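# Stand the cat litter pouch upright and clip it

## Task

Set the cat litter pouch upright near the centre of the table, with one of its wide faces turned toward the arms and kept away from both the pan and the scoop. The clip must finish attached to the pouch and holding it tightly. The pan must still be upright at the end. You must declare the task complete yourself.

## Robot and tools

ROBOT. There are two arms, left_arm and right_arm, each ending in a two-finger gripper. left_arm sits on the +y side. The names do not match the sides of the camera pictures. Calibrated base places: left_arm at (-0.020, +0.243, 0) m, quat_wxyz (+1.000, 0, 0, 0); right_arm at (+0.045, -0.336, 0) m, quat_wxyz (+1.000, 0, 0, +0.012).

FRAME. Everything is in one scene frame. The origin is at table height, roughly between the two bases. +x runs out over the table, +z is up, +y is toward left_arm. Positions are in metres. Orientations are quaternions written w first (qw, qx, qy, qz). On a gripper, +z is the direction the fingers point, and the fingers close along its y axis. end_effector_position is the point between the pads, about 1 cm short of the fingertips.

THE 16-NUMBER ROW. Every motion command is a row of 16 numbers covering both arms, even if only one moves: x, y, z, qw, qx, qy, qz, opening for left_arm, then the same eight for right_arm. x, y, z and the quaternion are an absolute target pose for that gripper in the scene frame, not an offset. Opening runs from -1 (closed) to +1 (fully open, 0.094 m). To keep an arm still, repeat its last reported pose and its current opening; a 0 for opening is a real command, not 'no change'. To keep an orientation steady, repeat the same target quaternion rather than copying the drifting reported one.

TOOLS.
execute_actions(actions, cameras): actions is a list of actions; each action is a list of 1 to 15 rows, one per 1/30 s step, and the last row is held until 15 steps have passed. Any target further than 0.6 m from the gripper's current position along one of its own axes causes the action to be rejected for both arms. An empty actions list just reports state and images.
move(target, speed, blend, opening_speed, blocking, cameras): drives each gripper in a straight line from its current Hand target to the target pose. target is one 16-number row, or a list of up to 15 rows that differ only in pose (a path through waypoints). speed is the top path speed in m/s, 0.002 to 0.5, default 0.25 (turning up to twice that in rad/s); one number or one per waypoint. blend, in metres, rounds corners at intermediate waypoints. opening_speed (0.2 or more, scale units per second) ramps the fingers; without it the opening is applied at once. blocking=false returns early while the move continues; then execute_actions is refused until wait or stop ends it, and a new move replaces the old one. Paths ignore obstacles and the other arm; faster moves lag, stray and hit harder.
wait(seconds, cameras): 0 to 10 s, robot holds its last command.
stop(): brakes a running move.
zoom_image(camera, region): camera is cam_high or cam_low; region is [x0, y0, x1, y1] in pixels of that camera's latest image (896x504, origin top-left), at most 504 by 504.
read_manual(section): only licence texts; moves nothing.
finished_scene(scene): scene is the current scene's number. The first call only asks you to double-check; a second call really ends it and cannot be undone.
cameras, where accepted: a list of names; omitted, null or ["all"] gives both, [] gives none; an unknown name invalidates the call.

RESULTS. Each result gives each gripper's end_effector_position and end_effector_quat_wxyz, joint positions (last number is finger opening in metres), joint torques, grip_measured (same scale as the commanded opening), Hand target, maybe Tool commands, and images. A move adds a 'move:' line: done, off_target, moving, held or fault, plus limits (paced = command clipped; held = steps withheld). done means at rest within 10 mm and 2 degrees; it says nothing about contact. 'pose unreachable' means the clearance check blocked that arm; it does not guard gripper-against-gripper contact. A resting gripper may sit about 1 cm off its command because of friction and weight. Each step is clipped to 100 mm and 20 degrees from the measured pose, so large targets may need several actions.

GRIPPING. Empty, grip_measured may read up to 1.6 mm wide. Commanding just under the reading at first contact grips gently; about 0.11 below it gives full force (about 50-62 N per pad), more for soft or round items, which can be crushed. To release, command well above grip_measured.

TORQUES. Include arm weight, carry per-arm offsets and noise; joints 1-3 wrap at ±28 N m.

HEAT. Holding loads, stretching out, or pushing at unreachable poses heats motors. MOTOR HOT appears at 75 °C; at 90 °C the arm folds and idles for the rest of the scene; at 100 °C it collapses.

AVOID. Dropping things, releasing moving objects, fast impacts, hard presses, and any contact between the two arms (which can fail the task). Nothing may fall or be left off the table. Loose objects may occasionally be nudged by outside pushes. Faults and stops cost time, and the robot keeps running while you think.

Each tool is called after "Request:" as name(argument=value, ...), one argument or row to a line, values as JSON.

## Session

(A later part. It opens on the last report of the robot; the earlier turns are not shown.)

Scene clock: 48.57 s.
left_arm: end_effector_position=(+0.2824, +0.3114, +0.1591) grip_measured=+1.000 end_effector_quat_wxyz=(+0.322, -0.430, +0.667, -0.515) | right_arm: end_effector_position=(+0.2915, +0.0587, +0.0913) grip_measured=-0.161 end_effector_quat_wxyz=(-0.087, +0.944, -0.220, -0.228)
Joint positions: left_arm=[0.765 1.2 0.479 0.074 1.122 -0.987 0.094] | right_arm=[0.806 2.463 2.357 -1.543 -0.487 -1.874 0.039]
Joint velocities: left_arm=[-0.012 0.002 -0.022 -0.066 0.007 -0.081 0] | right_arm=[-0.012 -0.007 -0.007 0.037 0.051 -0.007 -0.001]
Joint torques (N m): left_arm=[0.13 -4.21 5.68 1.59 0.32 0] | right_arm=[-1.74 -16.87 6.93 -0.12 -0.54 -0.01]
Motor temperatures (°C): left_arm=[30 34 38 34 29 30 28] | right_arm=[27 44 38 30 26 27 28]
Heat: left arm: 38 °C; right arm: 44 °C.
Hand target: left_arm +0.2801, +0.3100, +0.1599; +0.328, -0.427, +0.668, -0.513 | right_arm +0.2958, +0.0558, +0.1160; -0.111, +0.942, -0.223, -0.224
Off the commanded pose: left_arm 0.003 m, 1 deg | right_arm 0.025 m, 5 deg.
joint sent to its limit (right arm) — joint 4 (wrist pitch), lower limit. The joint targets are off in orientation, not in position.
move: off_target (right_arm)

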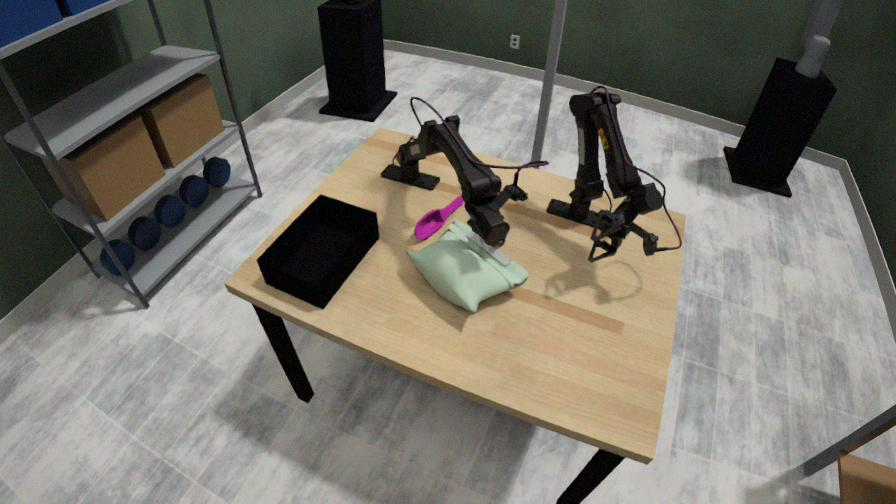

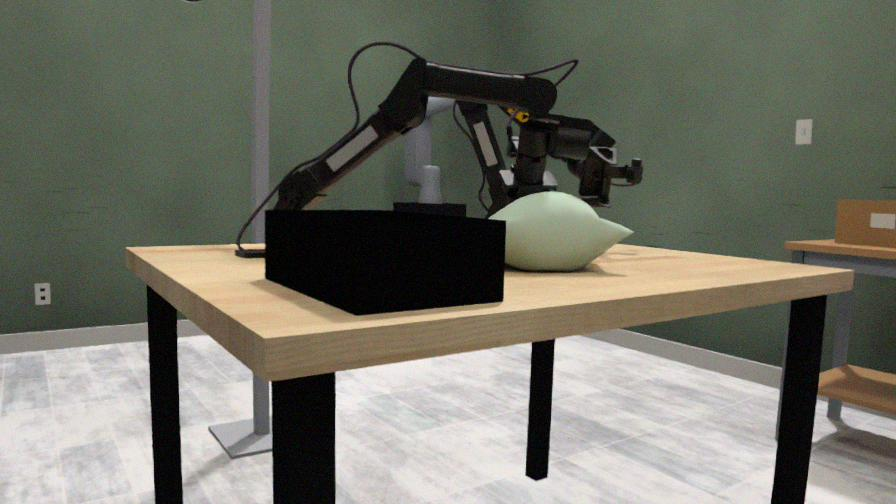

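Request:
move(
  target=[0.3015, 0.188, 0.085, 0.3635, -0.4182, 0.6283, -0.5461, 0.1, 0.2958, 0.0573, 0.116, -0.0555, 0.9434, -0.2074, -0.2528, -0.28],
  speed=0.15,
)

Request:
zoom_image(
  camera="cam_high",
  region=[430, 160, 590, 320],
)

Request:
zoom_image(
  camera="cam_low",
  region=[480, 130, 680, 290],
)

Scene clock: 51.73 s.
left_arm: end_effector_position=(+0.3016, +0.1891, +0.0844) grip_measured=+0.101 end_effector_quat_wxyz=(+0.360, -0.417, +0.639, -0.537) | right_arm: end_effector_position=(+0.2914, +0.0586, +0.0914) grip_measured=-0.161 end_effector_quat_wxyz=(-0.087, +0.944, -0.220, -0.228)
Joint positions: left_arm=[0.09 1.762 0.034 1.543 0.485 -1.471 0.052] | right_arm=[0.806 2.463 2.357 -1.544 -0.488 -1.874 0.039]
Joint velocities: left_arm=[-0.017 0.007 -0.002 0.051 0.051 0.007 0.001] | right_arm=[-0.002 0.007 -0.007 -0.037 -0.037 -0.095 0]
Joint torques (N m): left_arm=[-0.4 -2.84 1.96 2.12 -0.09 0.04] | right_arm=[-1.48 -16.5 6.9 -0.15 -0.55 0.01]
Motor temperatures (°C): left_arm=[30 33 37 34 29 30 28] | right_arm=[27 47 37 29 26 27 29]
Heat: left arm: 37 °C; right arm: 47 °C.
Hand target: left_arm +0.2997, +0.1882, +0.0820; +0.360, -0.418, +0.640, -0.535 | right_arm +0.2950, +0.0567, +0.1153; -0.111, +0.942, -0.222, -0.225
Off the commanded pose: left_arm 0.001 m, 2 deg | right_arm 0.025 m, 5 deg.
joint sent to its limit (left arm) — joint 4 (wrist pitch), upper limit. The joint targets are off in position, not in orientation.
joint sent to its limit (right arm) — joint 4 (wrist pitch), lower limit. The joint targets are off in orientation, not in position.
move: off_target (right_arm)

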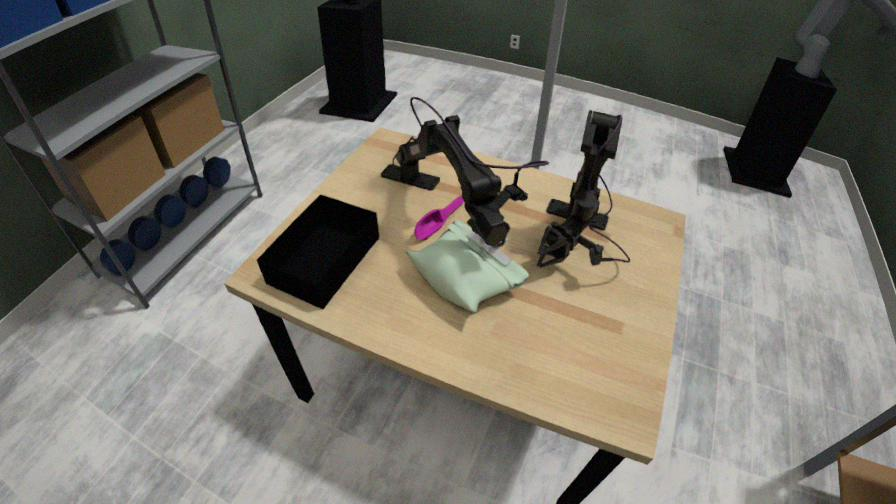

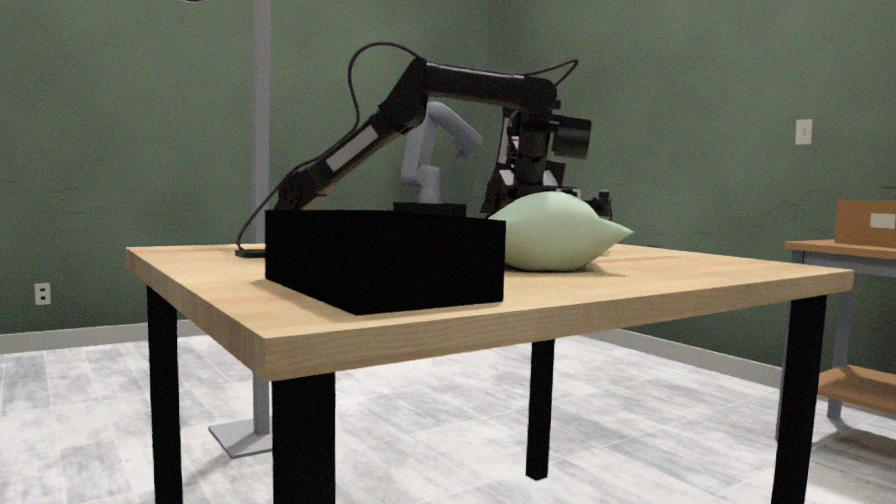

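Scaled by 3.150.

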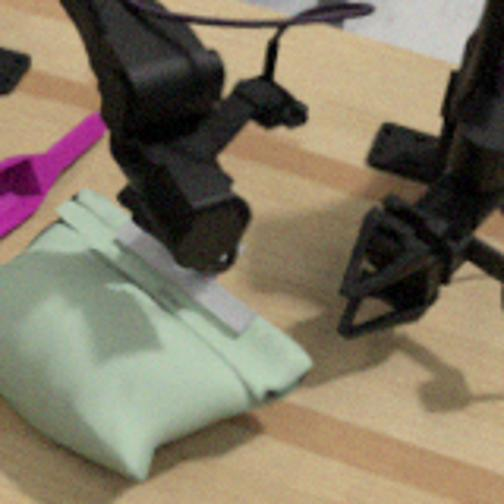

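Scaled by 2.520.

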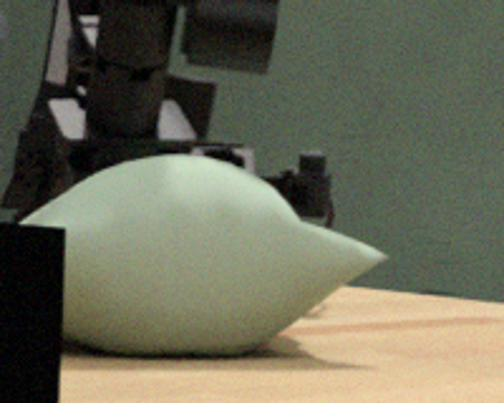

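Request:
move(
  target=[0.3790, 0.1523, 0.083, 0.3635, -0.4182, 0.6283, -0.5461, 0.1, 0.2958, 0.0573, 0.116, -0.0555, 0.9434, -0.2074, -0.2528, -0.28],
  speed=0.08,
)

Request:
zoom_image(
  camera="cam_high",
  region=[470, 210, 570, 310],
)

Request:
zoom_image(
  camera="cam_low",
  region=[480, 130, 680, 290],
)

Scene clock: 53.63 s.
left_arm: end_effector_position=(+0.3731, +0.1539, +0.0815) grip_measured=+0.101 end_effector_quat_wxyz=(+0.361, -0.419, +0.630, -0.545) | right_arm: end_effector_position=(+0.2945, +0.0597, +0.0915) grip_measured=-0.161 end_effector_quat_wxyz=(-0.093, +0.944, -0.222, -0.227)
Joint positions: left_arm=[-0.092 1.931 0.314 1.463 0.303 -1.526 0.052] | right_arm=[0.801 2.463 2.357 -1.533 -0.491 -1.872 0.039]
Joint velocities: left_arm=[0.022 -0.012 0.017 0.066 -0.051 0.007 0] | right_arm=[-0.017 -0.007 0.017 0.007 -0.007 -0.037 -0.001]
Joint torques (N m): left_arm=[-0.54 -4.74 5.23 2 -0.07 -0.04] | right_arm=[-1.14 -16.47 7.08 -0.27 -0.51 -0.06]
Motor temperatures (°C): left_arm=[30 34 37 34 29 30 28] | right_arm=[27 48 37 29 26 27 29]
Heat: left arm: 37 °C; right arm: 48 °C.
Hand target: left_arm +0.3787, +0.1520, +0.0818; +0.364, -0.417, +0.630, -0.544 | right_arm +0.2951, +0.0570, +0.1152; -0.111, +0.942, -0.222, -0.225
Off the commanded pose: left_arm 0.006 m, 0 deg | right_arm 0.025 m, 5 deg.
joint sent to its limit (right arm) — joint 4 (wrist pitch), lower limit. The joint targets are off in orientation, not in position.
move: off_target (right_arm)

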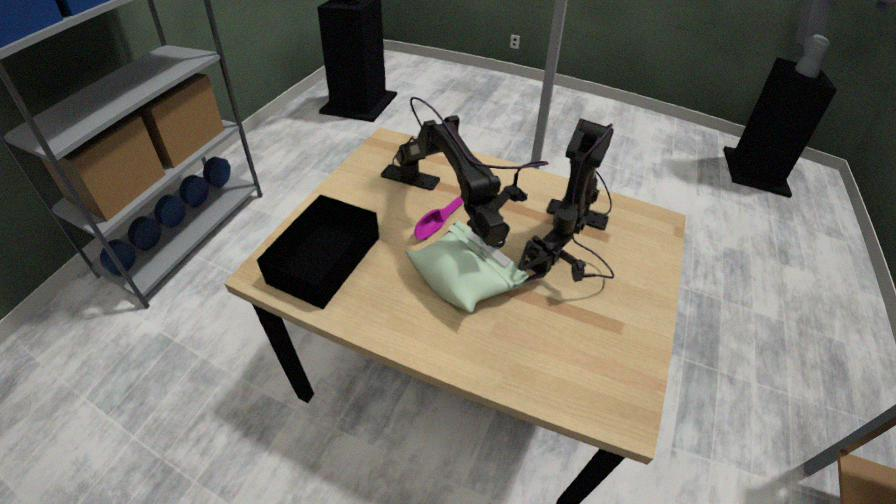

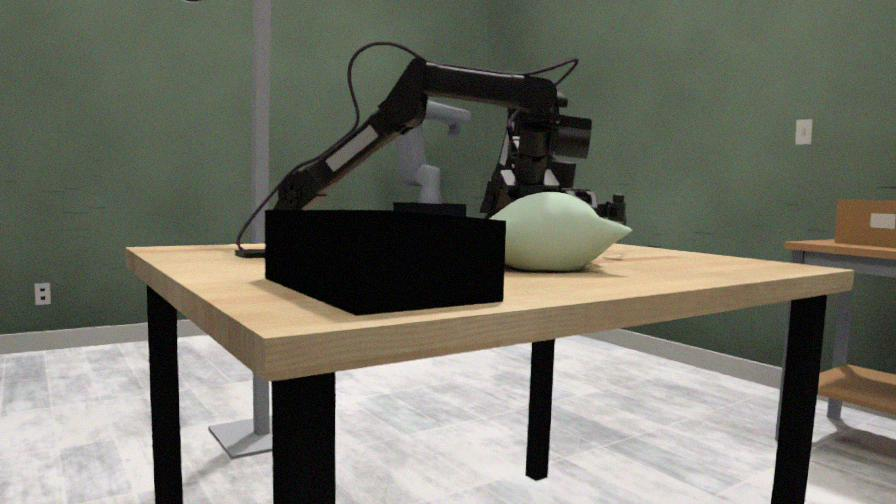

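Scaled by 5.040.

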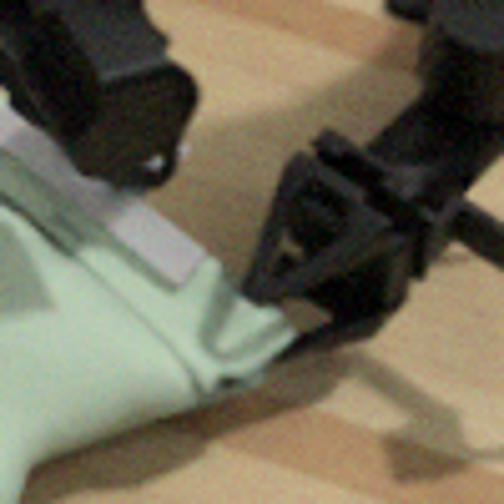

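Scaled by 2.520.

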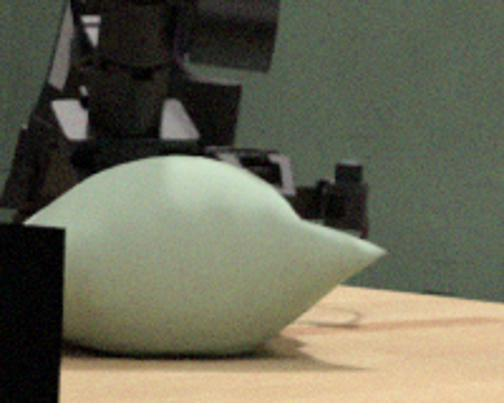

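Request:
zoom_image(
  camera="cam_high",
  region=[500, 240, 550, 300],
)

Scaled by 8.400.

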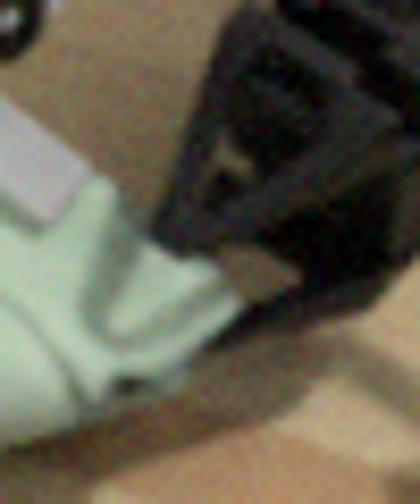

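Request:
move(
  target=[0.3890, 0.1475, 0.084, 0.3635, -0.4182, 0.6283, -0.5461, 0.1, 0.2958, 0.0573, 0.116, -0.0555, 0.9434, -0.2074, -0.2528, -0.28],
  speed=0.05,
  cameras=["cam_high"],
)

Request:
zoom_image(
  camera="cam_high",
  region=[480, 220, 560, 310],
)

Scene clock: 55.57 s.
left_arm: end_effector_position=(+0.3828, +0.1498, +0.0797) grip_measured=+0.101 end_effector_quat_wxyz=(+0.357, -0.424, +0.632, -0.542) | right_arm: end_effector_position=(+0.2944, +0.0598, +0.0915) grip_measured=-0.161 end_effector_quat_wxyz=(-0.093, +0.944, -0.222, -0.227)
Joint positions: left_arm=[-0.106 1.938 0.356 1.416 0.287 -1.532 0.052] | right_arm=[0.801 2.463 2.357 -1.533 -0.492 -1.872 0.039]
Joint velocities: left_arm=[-0.002 -0.002 -0.022 0.022 0.022 -0.007 0] | right_arm=[-0.007 -0.012 0.002 -0.095 -0.051 -0.022 0]
Joint torques (N m): left_arm=[-0.55 -5.19 5.42 2.13 -0.09 0.02] | right_arm=[-0.91 -16.57 6.98 -0.21 -0.5 -0.01]
Motor temperatures (°C): left_arm=[30 34 37 35 29 30 28] | right_arm=[27 49 37 29 26 27 29]
Heat: left arm: 37 °C; right arm: 49 °C.
Hand target: left_arm +0.3888, +0.1473, +0.0839; +0.364, -0.418, +0.629, -0.546 | right_arm +0.2952, +0.0569, +0.1152; -0.111, +0.942, -0.223, -0.225
Off the commanded pose: left_arm 0.008 m, 1 deg | right_arm 0.025 m, 5 deg.
joint sent to its limit (right arm) — joint 4 (wrist pitch), lower limit. The joint targets are off in orientation, not in position.
move: off_target (right_arm)
Images, in order (width x height): cam_high 896x504.

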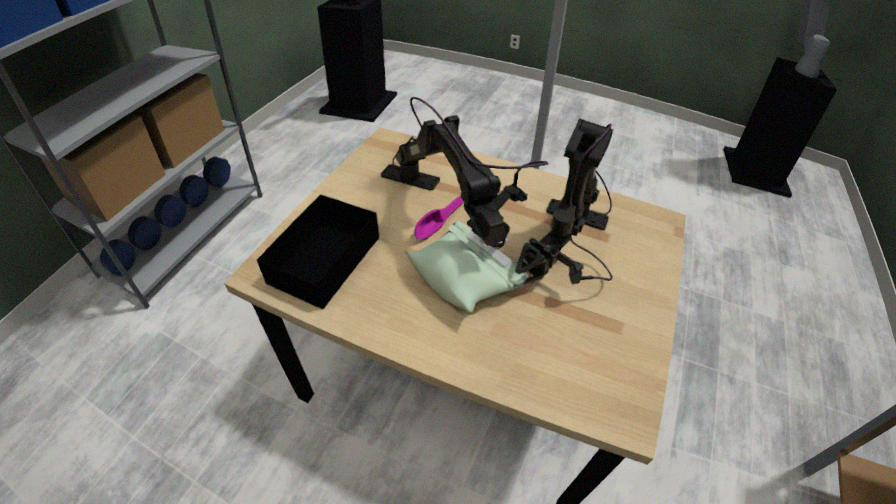

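Scaled by 5.600.

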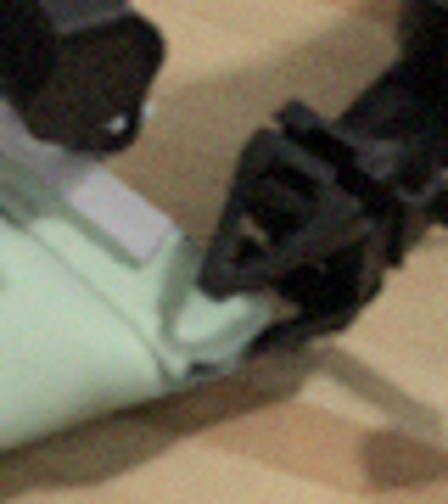

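Request:
move(
  target=[0.3890, 0.1475, 0.084, 0.3635, -0.4182, 0.6283, -0.5461, -0.9, 0.2958, 0.0573, 0.116, -0.0555, 0.9434, -0.2074, -0.2528, -0.28],
  speed=0.05,
  opening_speed=0.5,
  cameras=["cam_high"],
)

Request:
zoom_image(
  camera="cam_high",
  region=[480, 220, 560, 310],
)

Scene clock: 57.93 s.
left_arm: end_effector_position=(+0.3810, +0.1505, +0.0684) grip_measured=-0.897 end_effector_quat_wxyz=(+0.345, -0.436, +0.640, -0.530) | right_arm: end_effector_position=(+0.2934, +0.0590, +0.0929) grip_measured=-0.161 end_effector_quat_wxyz=(-0.093, +0.944, -0.219, -0.228)
Joint positions: left_arm=[-0.106 1.942 0.356 1.376 0.284 -1.532 0.005] | right_arm=[0.801 2.46 2.357 -1.539 -0.493 -1.879 0.039]
Joint velocities: left_arm=[0.012 -0.007 0.022 -0.022 -0.022 0.051 0] | right_arm=[0.012 0.012 -0.002 0.037 -0.022 -0.037 -0.001]
Joint torques (N m): left_arm=[-0.38 -5.83 5.11 2.55 -0.06 0.02] | right_arm=[-0.98 -16.21 6.91 -0.16 -0.48 0.09]
Motor temperatures (°C): left_arm=[30 34 37 35 29 30 28] | right_arm=[27 50 37 29 26 27 29]
Heat: left arm: 37 °C; right arm: 50 °C.
Hand target: left_arm +0.3884, +0.1476, +0.0839; +0.363, -0.418, +0.629, -0.546 | right_arm +0.2951, +0.0569, +0.1153; -0.111, +0.942, -0.223, -0.225
Off the commanded pose: left_arm 0.018 m, 4 deg | right_arm 0.023 m, 5 deg.
joint sent to its limit (right arm) — joint 4 (wrist pitch), lower limit. The joint targets are off in orientation, not in position.
move: off_target (left_arm, right_arm)
Images, in order (width x height): cam_high 896x504.

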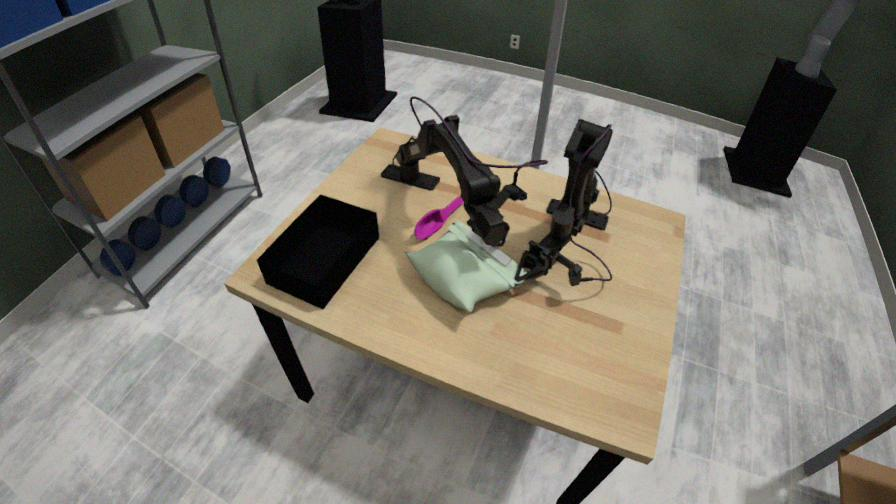

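Scaled by 5.600.

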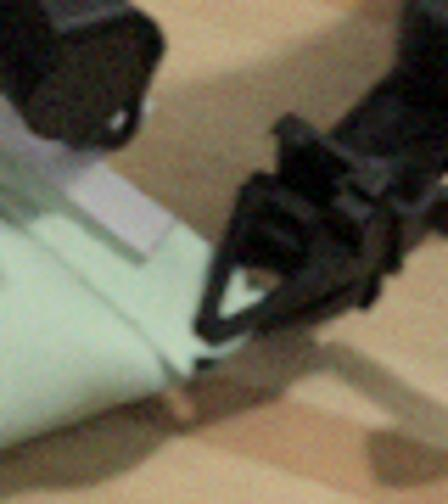

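Request:
move(
  target=[0.3850, 0.1490, 0.076, 0.3635, -0.4182, 0.6283, -0.5461, -1.0, 0.2958, 0.0573, 0.116, -0.0555, 0.9434, -0.2074, -0.2528, -0.28],
  speed=0.05,
  opening_speed=0.5,
  cameras=["cam_high"],
)

Request:
zoom_image(
  camera="cam_high",
  region=[490, 240, 550, 300],
)

Scene clock: 59.67 s.
left_arm: end_effector_position=(+0.3818, +0.1502, +0.0674) grip_measured=-0.985 end_effector_quat_wxyz=(+0.351, -0.430, +0.636, -0.536) | right_arm: end_effector_position=(+0.2934, +0.0590, +0.0929) grip_measured=-0.161 end_effector_quat_wxyz=(-0.094, +0.945, -0.217, -0.228)
Joint positions: left_arm=[-0.106 1.982 0.356 1.437 0.285 -1.532 0.001] | right_arm=[0.801 2.46 2.357 -1.539 -0.493 -1.882 0.039]
Joint velocities: left_arm=[0.007 -0.002 0.007 -0.007 0.007 0.066 -0.001] | right_arm=[-0.027 -0.012 0.022 0.037 -0.022 0.022 0]
Joint torques (N m): left_arm=[-0.27 -5.64 4 2.45 0.02 0.06] | right_arm=[-1.02 -16.2 7.2 -0.21 -0.46 0.08]
Motor temperatures (°C): left_arm=[30 34 37 36 29 30 28] | right_arm=[27 51 37 29 26 27 29]
Heat: left arm: 37 °C; right arm: 51 °C.
Hand target: left_arm +0.3851, +0.1489, +0.0759; +0.363, -0.418, +0.629, -0.546 | right_arm +0.2951, +0.0569, +0.1153; -0.111, +0.942, -0.223, -0.225
Off the commanded pose: left_arm 0.009 m, 3 deg | right_arm 0.023 m, 5 deg.
joint sent to its limit (right arm) — joint 4 (wrist pitch), lower limit. The joint targets are off in orientation, not in position.
move: off_target (left_arm, right_arm)
Images, in order (width x height): cam_high 896x504.

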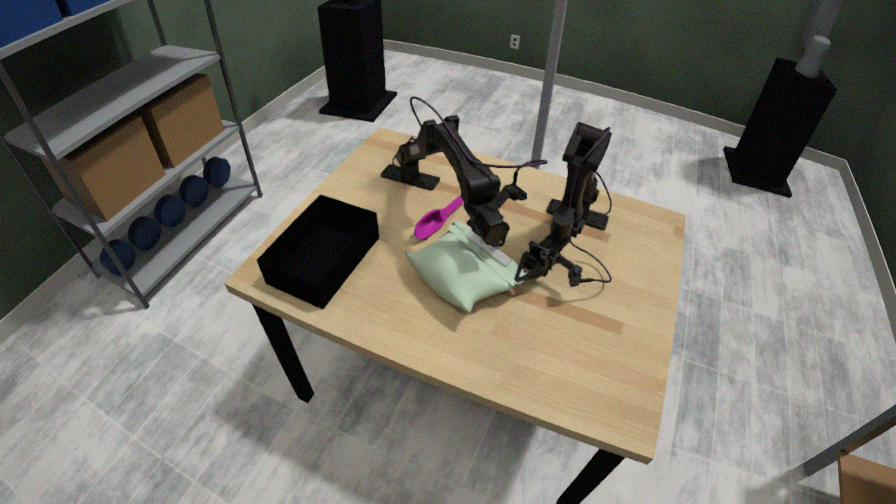

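Scaled by 8.400.

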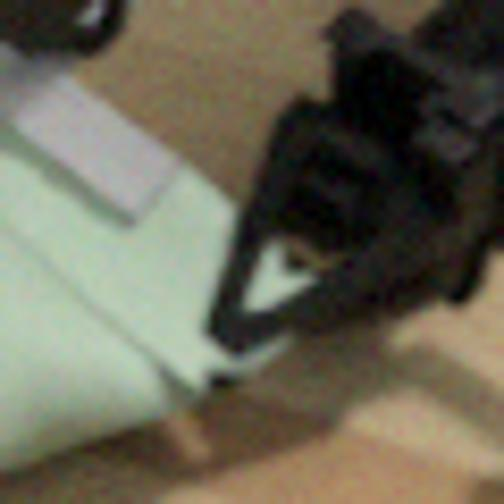

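Request:
execute_actions(
  actions=[],
)

Scene clock: 60.37 s.
left_arm: end_effector_position=(+0.3818, +0.1502, +0.0674) grip_measured=-0.985 end_effector_quat_wxyz=(+0.351, -0.430, +0.636, -0.536) | right_arm: end_effector_position=(+0.2934, +0.0590, +0.0929) grip_measured=-0.161 end_effector_quat_wxyz=(-0.094, +0.945, -0.217, -0.228)
Joint positions: left_arm=[-0.106 1.982 0.356 1.438 0.285 -1.532 0.001] | right_arm=[0.801 2.46 2.357 -1.539 -0.493 -1.882 0.039]
Joint velocities: left_arm=[-0.017 -0.022 -0.002 -0.037 0.066 0.037 0] | right_arm=[0.017 0.012 -0.002 -0.007 0.022 -0.007 -0.001]
Joint torques (N m): left_arm=[-0.17 -5.3 3.77 2.49 0.06 0.01] | right_arm=[-1.17 -16.12 7.06 -0.18 -0.54 0.09]
Motor temperatures (°C): left_arm=[30 34 37 36 29 30 28] | right_arm=[27 52 37 29 26 27 29]
Heat: left arm: 37 °C; right arm: 52 °C.
Hand target: left_arm +0.3851, +0.1489, +0.0760; +0.363, -0.418, +0.629, -0.546 | right_arm +0.2951, +0.0569, +0.1153; -0.111, +0.942, -0.223, -0.225
Tool commands: left_gripper/opening=-1.0 right_gripper/opening=-0.28
Off the commanded pose: left_arm 0.009 m, 2 deg | right_arm 0.023 m, 5 deg.

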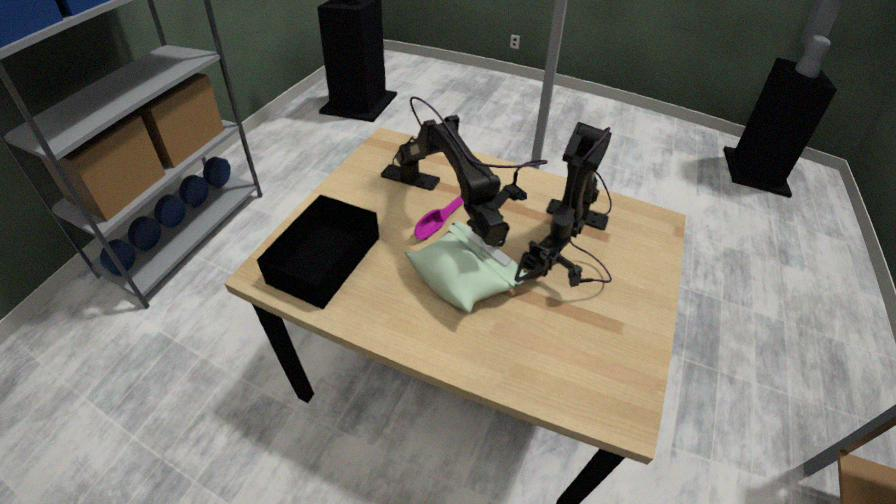

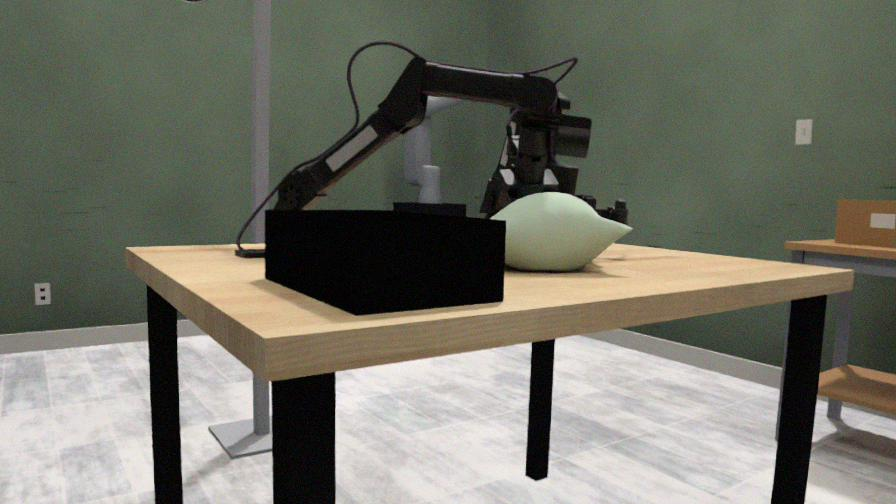

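Request:
zoom_image(
  camera="cam_high",
  region=[380, 190, 620, 325],
)

Request:
zoom_image(
  camera="cam_low",
  region=[460, 100, 660, 290],
)

Scaled by 2.100.

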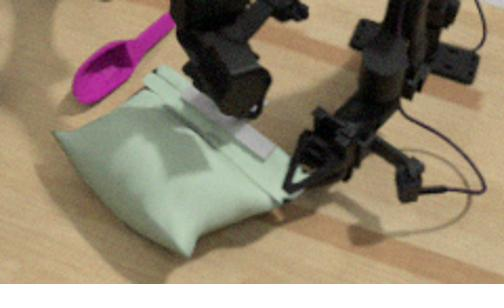

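Scaled by 2.520.

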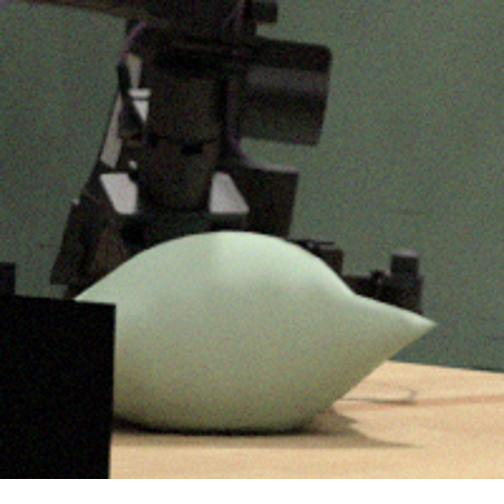

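Request:
move(
  target=[0.3850, 0.1490, 0.100, 0.3635, -0.4182, 0.6283, -0.5461, -1.0, 0.2958, 0.0573, 0.116, -0.0555, 0.9434, -0.2074, -0.2528, -0.28],
  speed=0.05,
)

Request:
zoom_image(
  camera="cam_high",
  region=[380, 190, 620, 325],
)

Request:
zoom_image(
  camera="cam_low",
  region=[460, 100, 660, 290],
)

Scene clock: 62.77 s.
left_arm: end_effector_position=(+0.3796, +0.1519, +0.0703) grip_measured=-0.985 end_effector_quat_wxyz=(+0.338, -0.445, +0.645, -0.521) | right_arm: end_effector_position=(+0.2922, +0.0577, +0.0931) grip_measured=-0.161 end_effector_quat_wxyz=(-0.091, +0.945, -0.213, -0.229)
Joint positions: left_arm=[-0.106 1.884 0.356 1.288 0.277 -1.532 0.001] | right_arm=[0.801 2.46 2.357 -1.547 -0.493 -1.893 0.039]
Joint velocities: left_arm=[0.012 0.012 -0.022 -0.037 0.051 0.095 0] | right_arm=[-0.022 0.012 -0.007 0.007 -0.081 0.007 0]
Joint torques (N m): left_arm=[-0.16 -9.17 4.49 2.47 0.09 0.02] | right_arm=[-1.14 -16.24 6.93 -0.19 -0.46 0.2]
Motor temperatures (°C): left_arm=[30 34 37 36 29 30 28] | right_arm=[27 54 37 29 26 27 29]
Heat: left arm: 37 °C; right arm: 54 °C.
Hand target: left_arm +0.3850, +0.1490, +0.0992; +0.363, -0.418, +0.629, -0.546 | right_arm +0.2951, +0.0567, +0.1154; -0.111, +0.942, -0.222, -0.225
Off the commanded pose: left_arm 0.030 m, 5 deg | right_arm 0.023 m, 5 deg.
joint sent to its limit (right arm) — joint 4 (wrist pitch), lower limit. The joint targets are off in orientation, not in position.
move: off_target (left_arm, right_arm)

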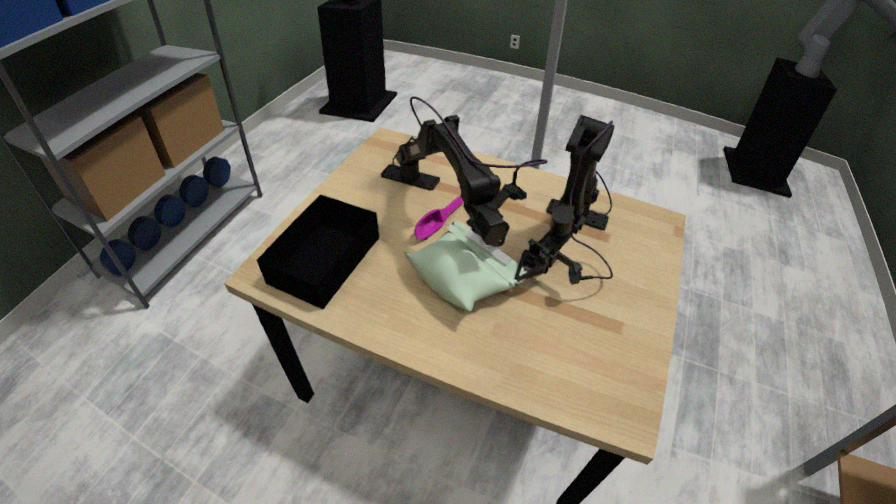

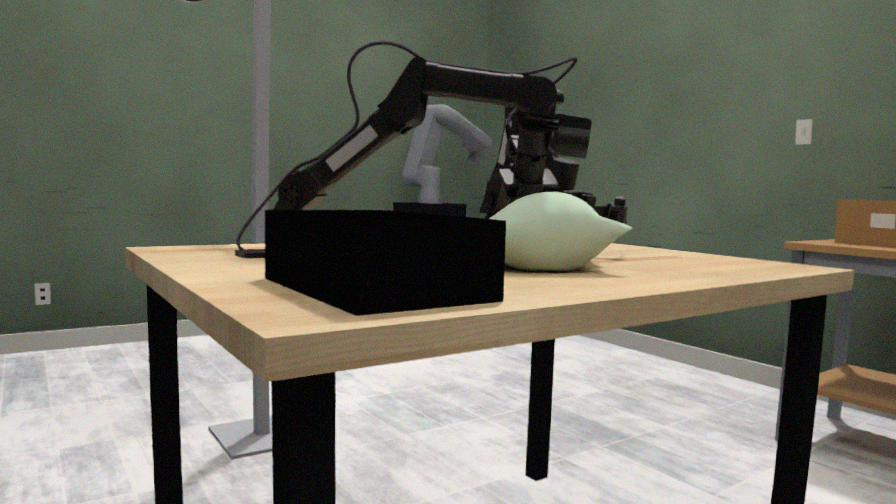

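Scaled by 2.100.

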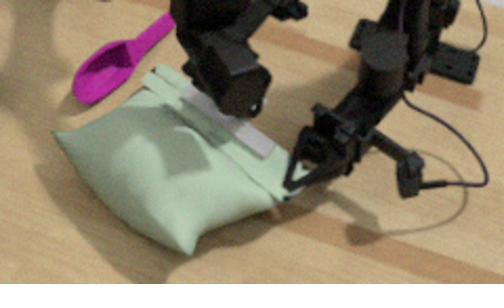

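Scaled by 2.520.

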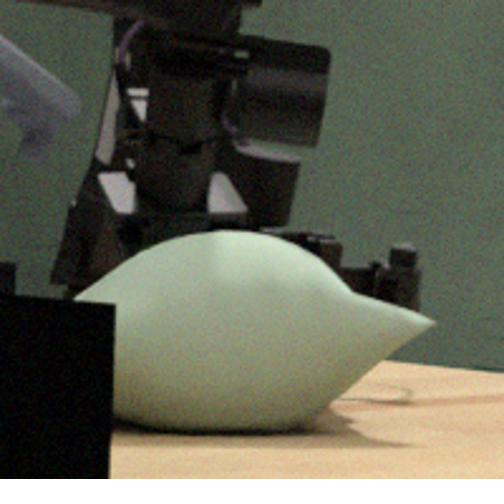

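Request:
zoom_image(
  camera="cam_high",
  region=[440, 200, 560, 300],
)

Scaled by 4.200.

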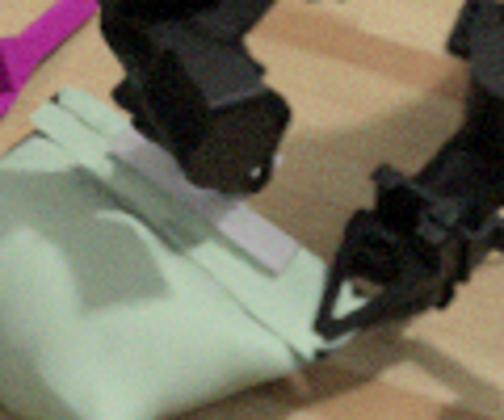

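Request:
move(
  target=[0.3840, 0.1495, 0.080, 0.3635, -0.4182, 0.6283, -0.5461, -1.0, 0.2958, 0.0573, 0.116, -0.0555, 0.9434, -0.2074, -0.2528, -0.28],
  speed=0.04,
  cameras=[],
)

Request:
move(
  target=[0.3820, 0.1500, 0.077, 0.3635, -0.4182, 0.6283, -0.5461, 0.06, 0.2958, 0.0573, 0.116, -0.0555, 0.9434, -0.2074, -0.2528, -0.28],
  speed=0.04,
  opening_speed=0.6,
  cameras=["cam_high"],
)

Request:
zoom_image(
  camera="cam_high",
  region=[440, 200, 560, 300],
)

Scene clock: 83.63 s.
left_arm: end_effector_position=(+0.3815, +0.1503, +0.0691) grip_measured=-0.985 end_effector_quat_wxyz=(+0.348, -0.433, +0.638, -0.533) | right_arm: end_effector_position=(+0.2930, +0.0584, +0.0931) grip_measured=-0.161 end_effector_quat_wxyz=(-0.093, +0.945, -0.215, -0.228)
Joint positions: left_arm=[-0.106 1.957 0.356 1.402 0.285 -1.532 0.001] | right_arm=[0.801 2.46 2.357 -1.542 -0.493 -1.888 0.039]
Joint velocities: left_arm=[0.007 -0.002 -0.002 -0.007 -0.007 -0.051 0.001] | right_arm=[-0.007 0.007 -0.012 0.051 -0.022 -0.066 0]
Joint torques (N m): left_arm=[-0.09 -5.33 3.59 2.64 0.06 0.05] | right_arm=[-1.13 -16.18 6.93 -0.19 -0.53 0.15]
Motor temperatures (°C): left_arm=[30 39 36 41 29 30 29] | right_arm=[27 65 37 29 26 27 30]
Heat: left arm: 41 °C; right arm: 65 °C.
Hand target: left_arm +0.3841, +0.1494, +0.0797; +0.363, -0.418, +0.630, -0.545 | right_arm +0.2952, +0.0568, +0.1153; -0.111, +0.942, -0.222, -0.225
Off the commanded pose: left_arm 0.011 m, 3 deg | right_arm 0.023 m, 5 deg.
joint sent to its limit (right arm) — joint 4 (wrist pitch), lower limit. The joint targets are off in orientation, not in position.
move: off_target (left_arm, right_arm)
No camera images: "cameras" was empty.

Scene clock: 85.63 s.
left_arm: end_effector_position=(+0.3838, +0.1501, +0.0809) grip_measured=+0.058 end_effector_quat_wxyz=(+0.365, -0.418, +0.626, -0.547) | right_arm: end_effector_position=(+0.2936, +0.0591, +0.0930) grip_measured=-0.161 end_effector_quat_wxyz=(-0.093, +0.944, -0.219, -0.227)
Joint positions: left_arm=[-0.106 1.968 0.356 1.471 0.285 -1.532 0.05] | right_arm=[0.801 2.46 2.357 -1.538 -0.493 -1.879 0.039]
Joint velocities: left_arm=[-0.012 -0.022 -0.002 0.007 0.022 0.007 0] | right_arm=[-0.002 0.007 -0.007 -0.037 0.022 -0.037 0]
Joint torques (N m): left_arm=[0.02 -4.82 2.96 2.18 0.09 0.06] | right_arm=[-0.98 -16.31 7.2 -0.21 -0.5 0.08]
Motor temperatures (°C): left_arm=[30 39 36 41 29 30 29] | right_arm=[27 66 37 29 26 27 30]
Heat: left arm: 41 °C; right arm: 66 °C.
Hand target: left_arm +0.3823, +0.1500, +0.0770; +0.363, -0.418, +0.629, -0.546 | right_arm +0.2952, +0.0568, +0.1153; -0.111, +0.942, -0.223, -0.225
Off the commanded pose: left_arm 0.004 m, 0 deg | right_arm 0.023 m, 5 deg.
joint sent to its limit (right arm) — joint 4 (wrist pitch), lower limit. The joint targets are off in orientation, not in position.
move: off_target (right_arm)
Images, in order (width x height): cam_high 896x504.

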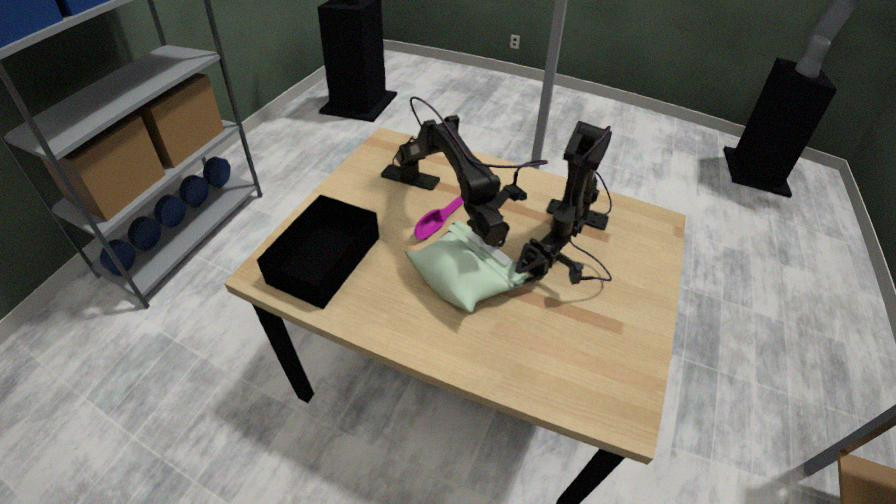

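Scaled by 4.200.

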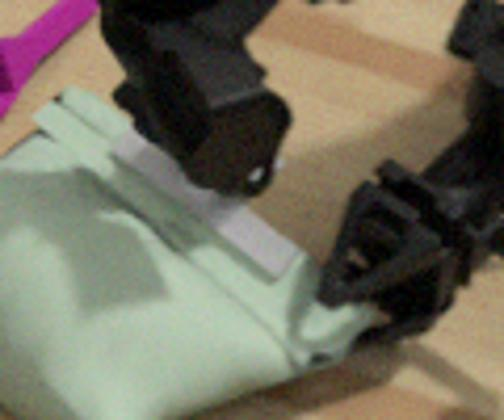

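Request:
move(
  target=[
    [0.3405, 0.1700, 0.081, 0.3635, -0.4182, 0.6283, -0.5461, 0.06, 0.2958, 0.0573, 0.116, -0.0555, 0.9434, -0.2074, -0.2528, -0.28],
    [0.3217, 0.1291, 0.079, 0.3635, -0.4182, 0.6283, -0.5461, 0.06, 0.2958, 0.0573, 0.116, -0.0555, 0.9434, -0.2074, -0.2528, -0.28],
  ],
  speed=0.12,
  cameras=["cam_high"],
)

Request:
zoom_image(
  camera="cam_high",
  region=[440, 200, 560, 300],
)

Scene clock: 87.77 s.
left_arm: end_effector_position=(+0.3226, +0.1302, +0.0732) grip_measured=+0.058 end_effector_quat_wxyz=(+0.351, -0.427, +0.641, -0.533) | right_arm: end_effector_position=(+0.2936, +0.0591, +0.0930) grip_measured=-0.161 end_effector_quat_wxyz=(-0.093, +0.944, -0.219, -0.228)
Joint positions: left_arm=[-0.244 1.87 0.136 1.546 0.154 -1.546 0.05] | right_arm=[0.801 2.46 2.357 -1.538 -0.493 -1.879 0.039]
Joint velocities: left_arm=[-0.007 -0.012 0.002 -0.066 -0.022 0.037 -0.001] | right_arm=[-0.002 -0.012 -0.012 0.007 0.007 -0.007 0.001]
Joint torques (N m): left_arm=[-0.44 -6.2 2 2.17 -0.08 0.03] | right_arm=[-1.06 -16.27 7.02 -0.17 -0.51 0.1]
Motor temperatures (°C): left_arm=[30 38 36 41 29 30 29] | right_arm=[27 66 37 29 26 27 30]
Heat: left arm: 41 °C; right arm: 66 °C.
Hand target: left_arm +0.3215, +0.1298, +0.0797; +0.359, -0.422, +0.636, -0.537 | right_arm +0.2952, +0.0569, +0.1153; -0.111, +0.942, -0.223, -0.225
Off the commanded pose: left_arm 0.006 m, 3 deg | right_arm 0.023 m, 5 deg.
joint sent to its limit (left arm) — joint 4 (wrist pitch), upper limit. The joint targets still meet the commanded pose.
joint sent to its limit (right arm) — joint 4 (wrist pitch), lower limit. The joint targets are off in orientation, not in position.
move: off_target (left_arm, right_arm)
Images, in order (width x height): cam_high 896x504.

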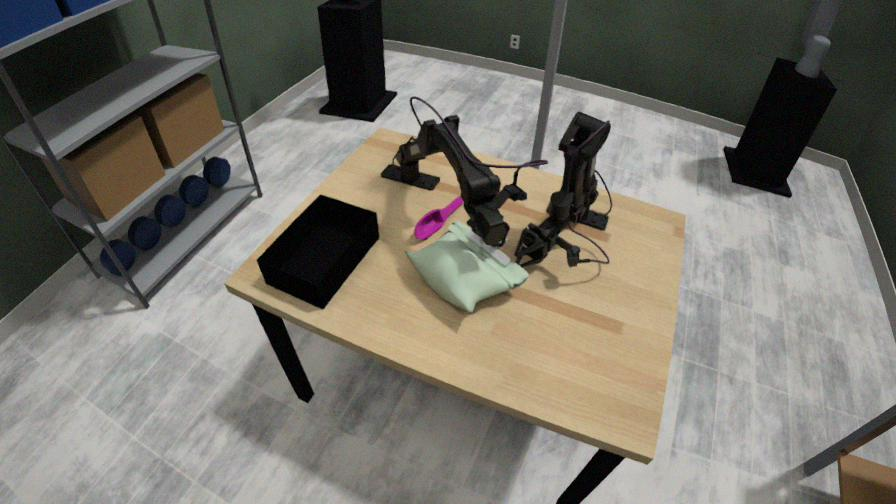

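Scaled by 4.200.

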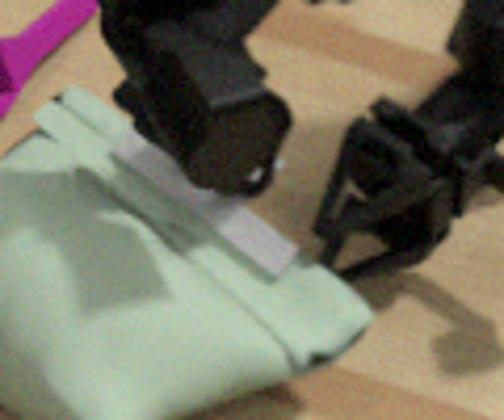

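Request:
move(
  target=[0.3500, 0.1160, 0.082, 0.3635, -0.4182, 0.6283, -0.5461, 0.06, 0.2958, 0.0573, 0.116, -0.0555, 0.9434, -0.2074, -0.2528, -0.28],
  speed=0.08,
  cameras=["cam_high", "cam_low"],
)

Request:
zoom_image(
  camera="cam_high",
  region=[440, 200, 560, 300],
)

Scene clock: 89.03 s.
left_arm: end_effector_position=(+0.3473, +0.1177, +0.0857) grip_measured=+0.058 end_effector_quat_wxyz=(+0.365, -0.416, +0.626, -0.550) | right_arm: end_effector_position=(+0.2938, +0.0590, +0.0930) grip_measured=-0.161 end_effector_quat_wxyz=(-0.093, +0.944, -0.219, -0.228)
Joint positions: left_arm=[-0.274 1.91 0.235 1.546 0.124 -1.555 0.05] | right_arm=[0.801 2.46 2.357 -1.538 -0.493 -1.878 0.039]
Joint velocities: left_arm=[0.002 0.017 0.002 0.007 -0.037 0.037 0.001] | right_arm=[0.007 0.017 -0.022 -0.037 0.022 -0.051 0]
Joint torques (N m): left_arm=[-0.57 -4.46 4.36 1.95 -0.12 -0.01] | right_arm=[-1.02 -16.32 7.08 -0.22 -0.51 0.05]
Motor temperatures (°C): left_arm=[30 38 36 41 29 30 29] | right_arm=[27 66 37 29 26 27 30]
Heat: left arm: 41 °C; right arm: 66 °C.
Hand target: left_arm +0.3500, +0.1158, +0.0816; +0.364, -0.417, +0.629, -0.546 | right_arm +0.2952, +0.0569, +0.1153; -0.111, +0.942, -0.223, -0.225
Off the commanded pose: left_arm 0.005 m, 1 deg | right_arm 0.023 m, 5 deg.
joint sent to its limit (right arm) — joint 4 (wrist pitch), lower limit. The joint targets are off in orientation, not in position.
move: off_target (right_arm)

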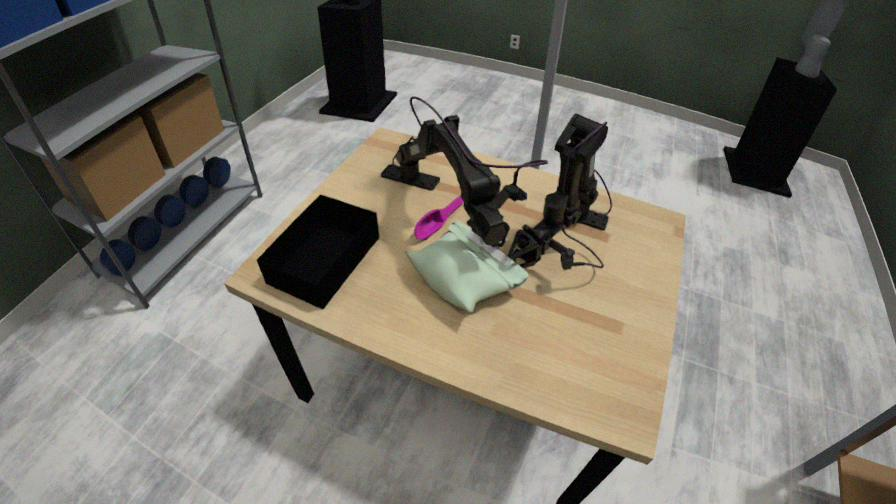

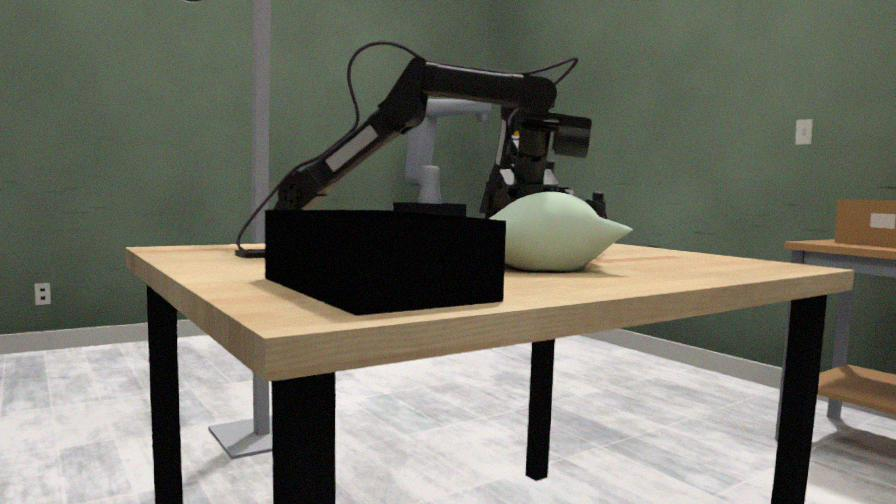

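Scaled by 4.200.

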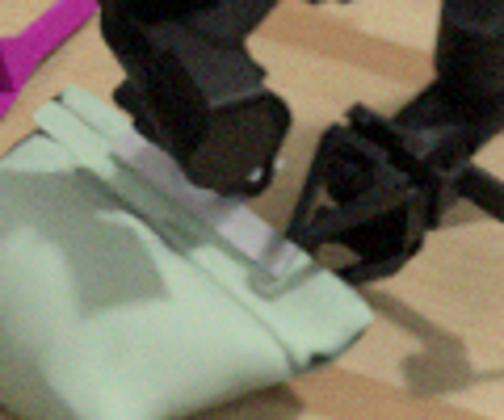

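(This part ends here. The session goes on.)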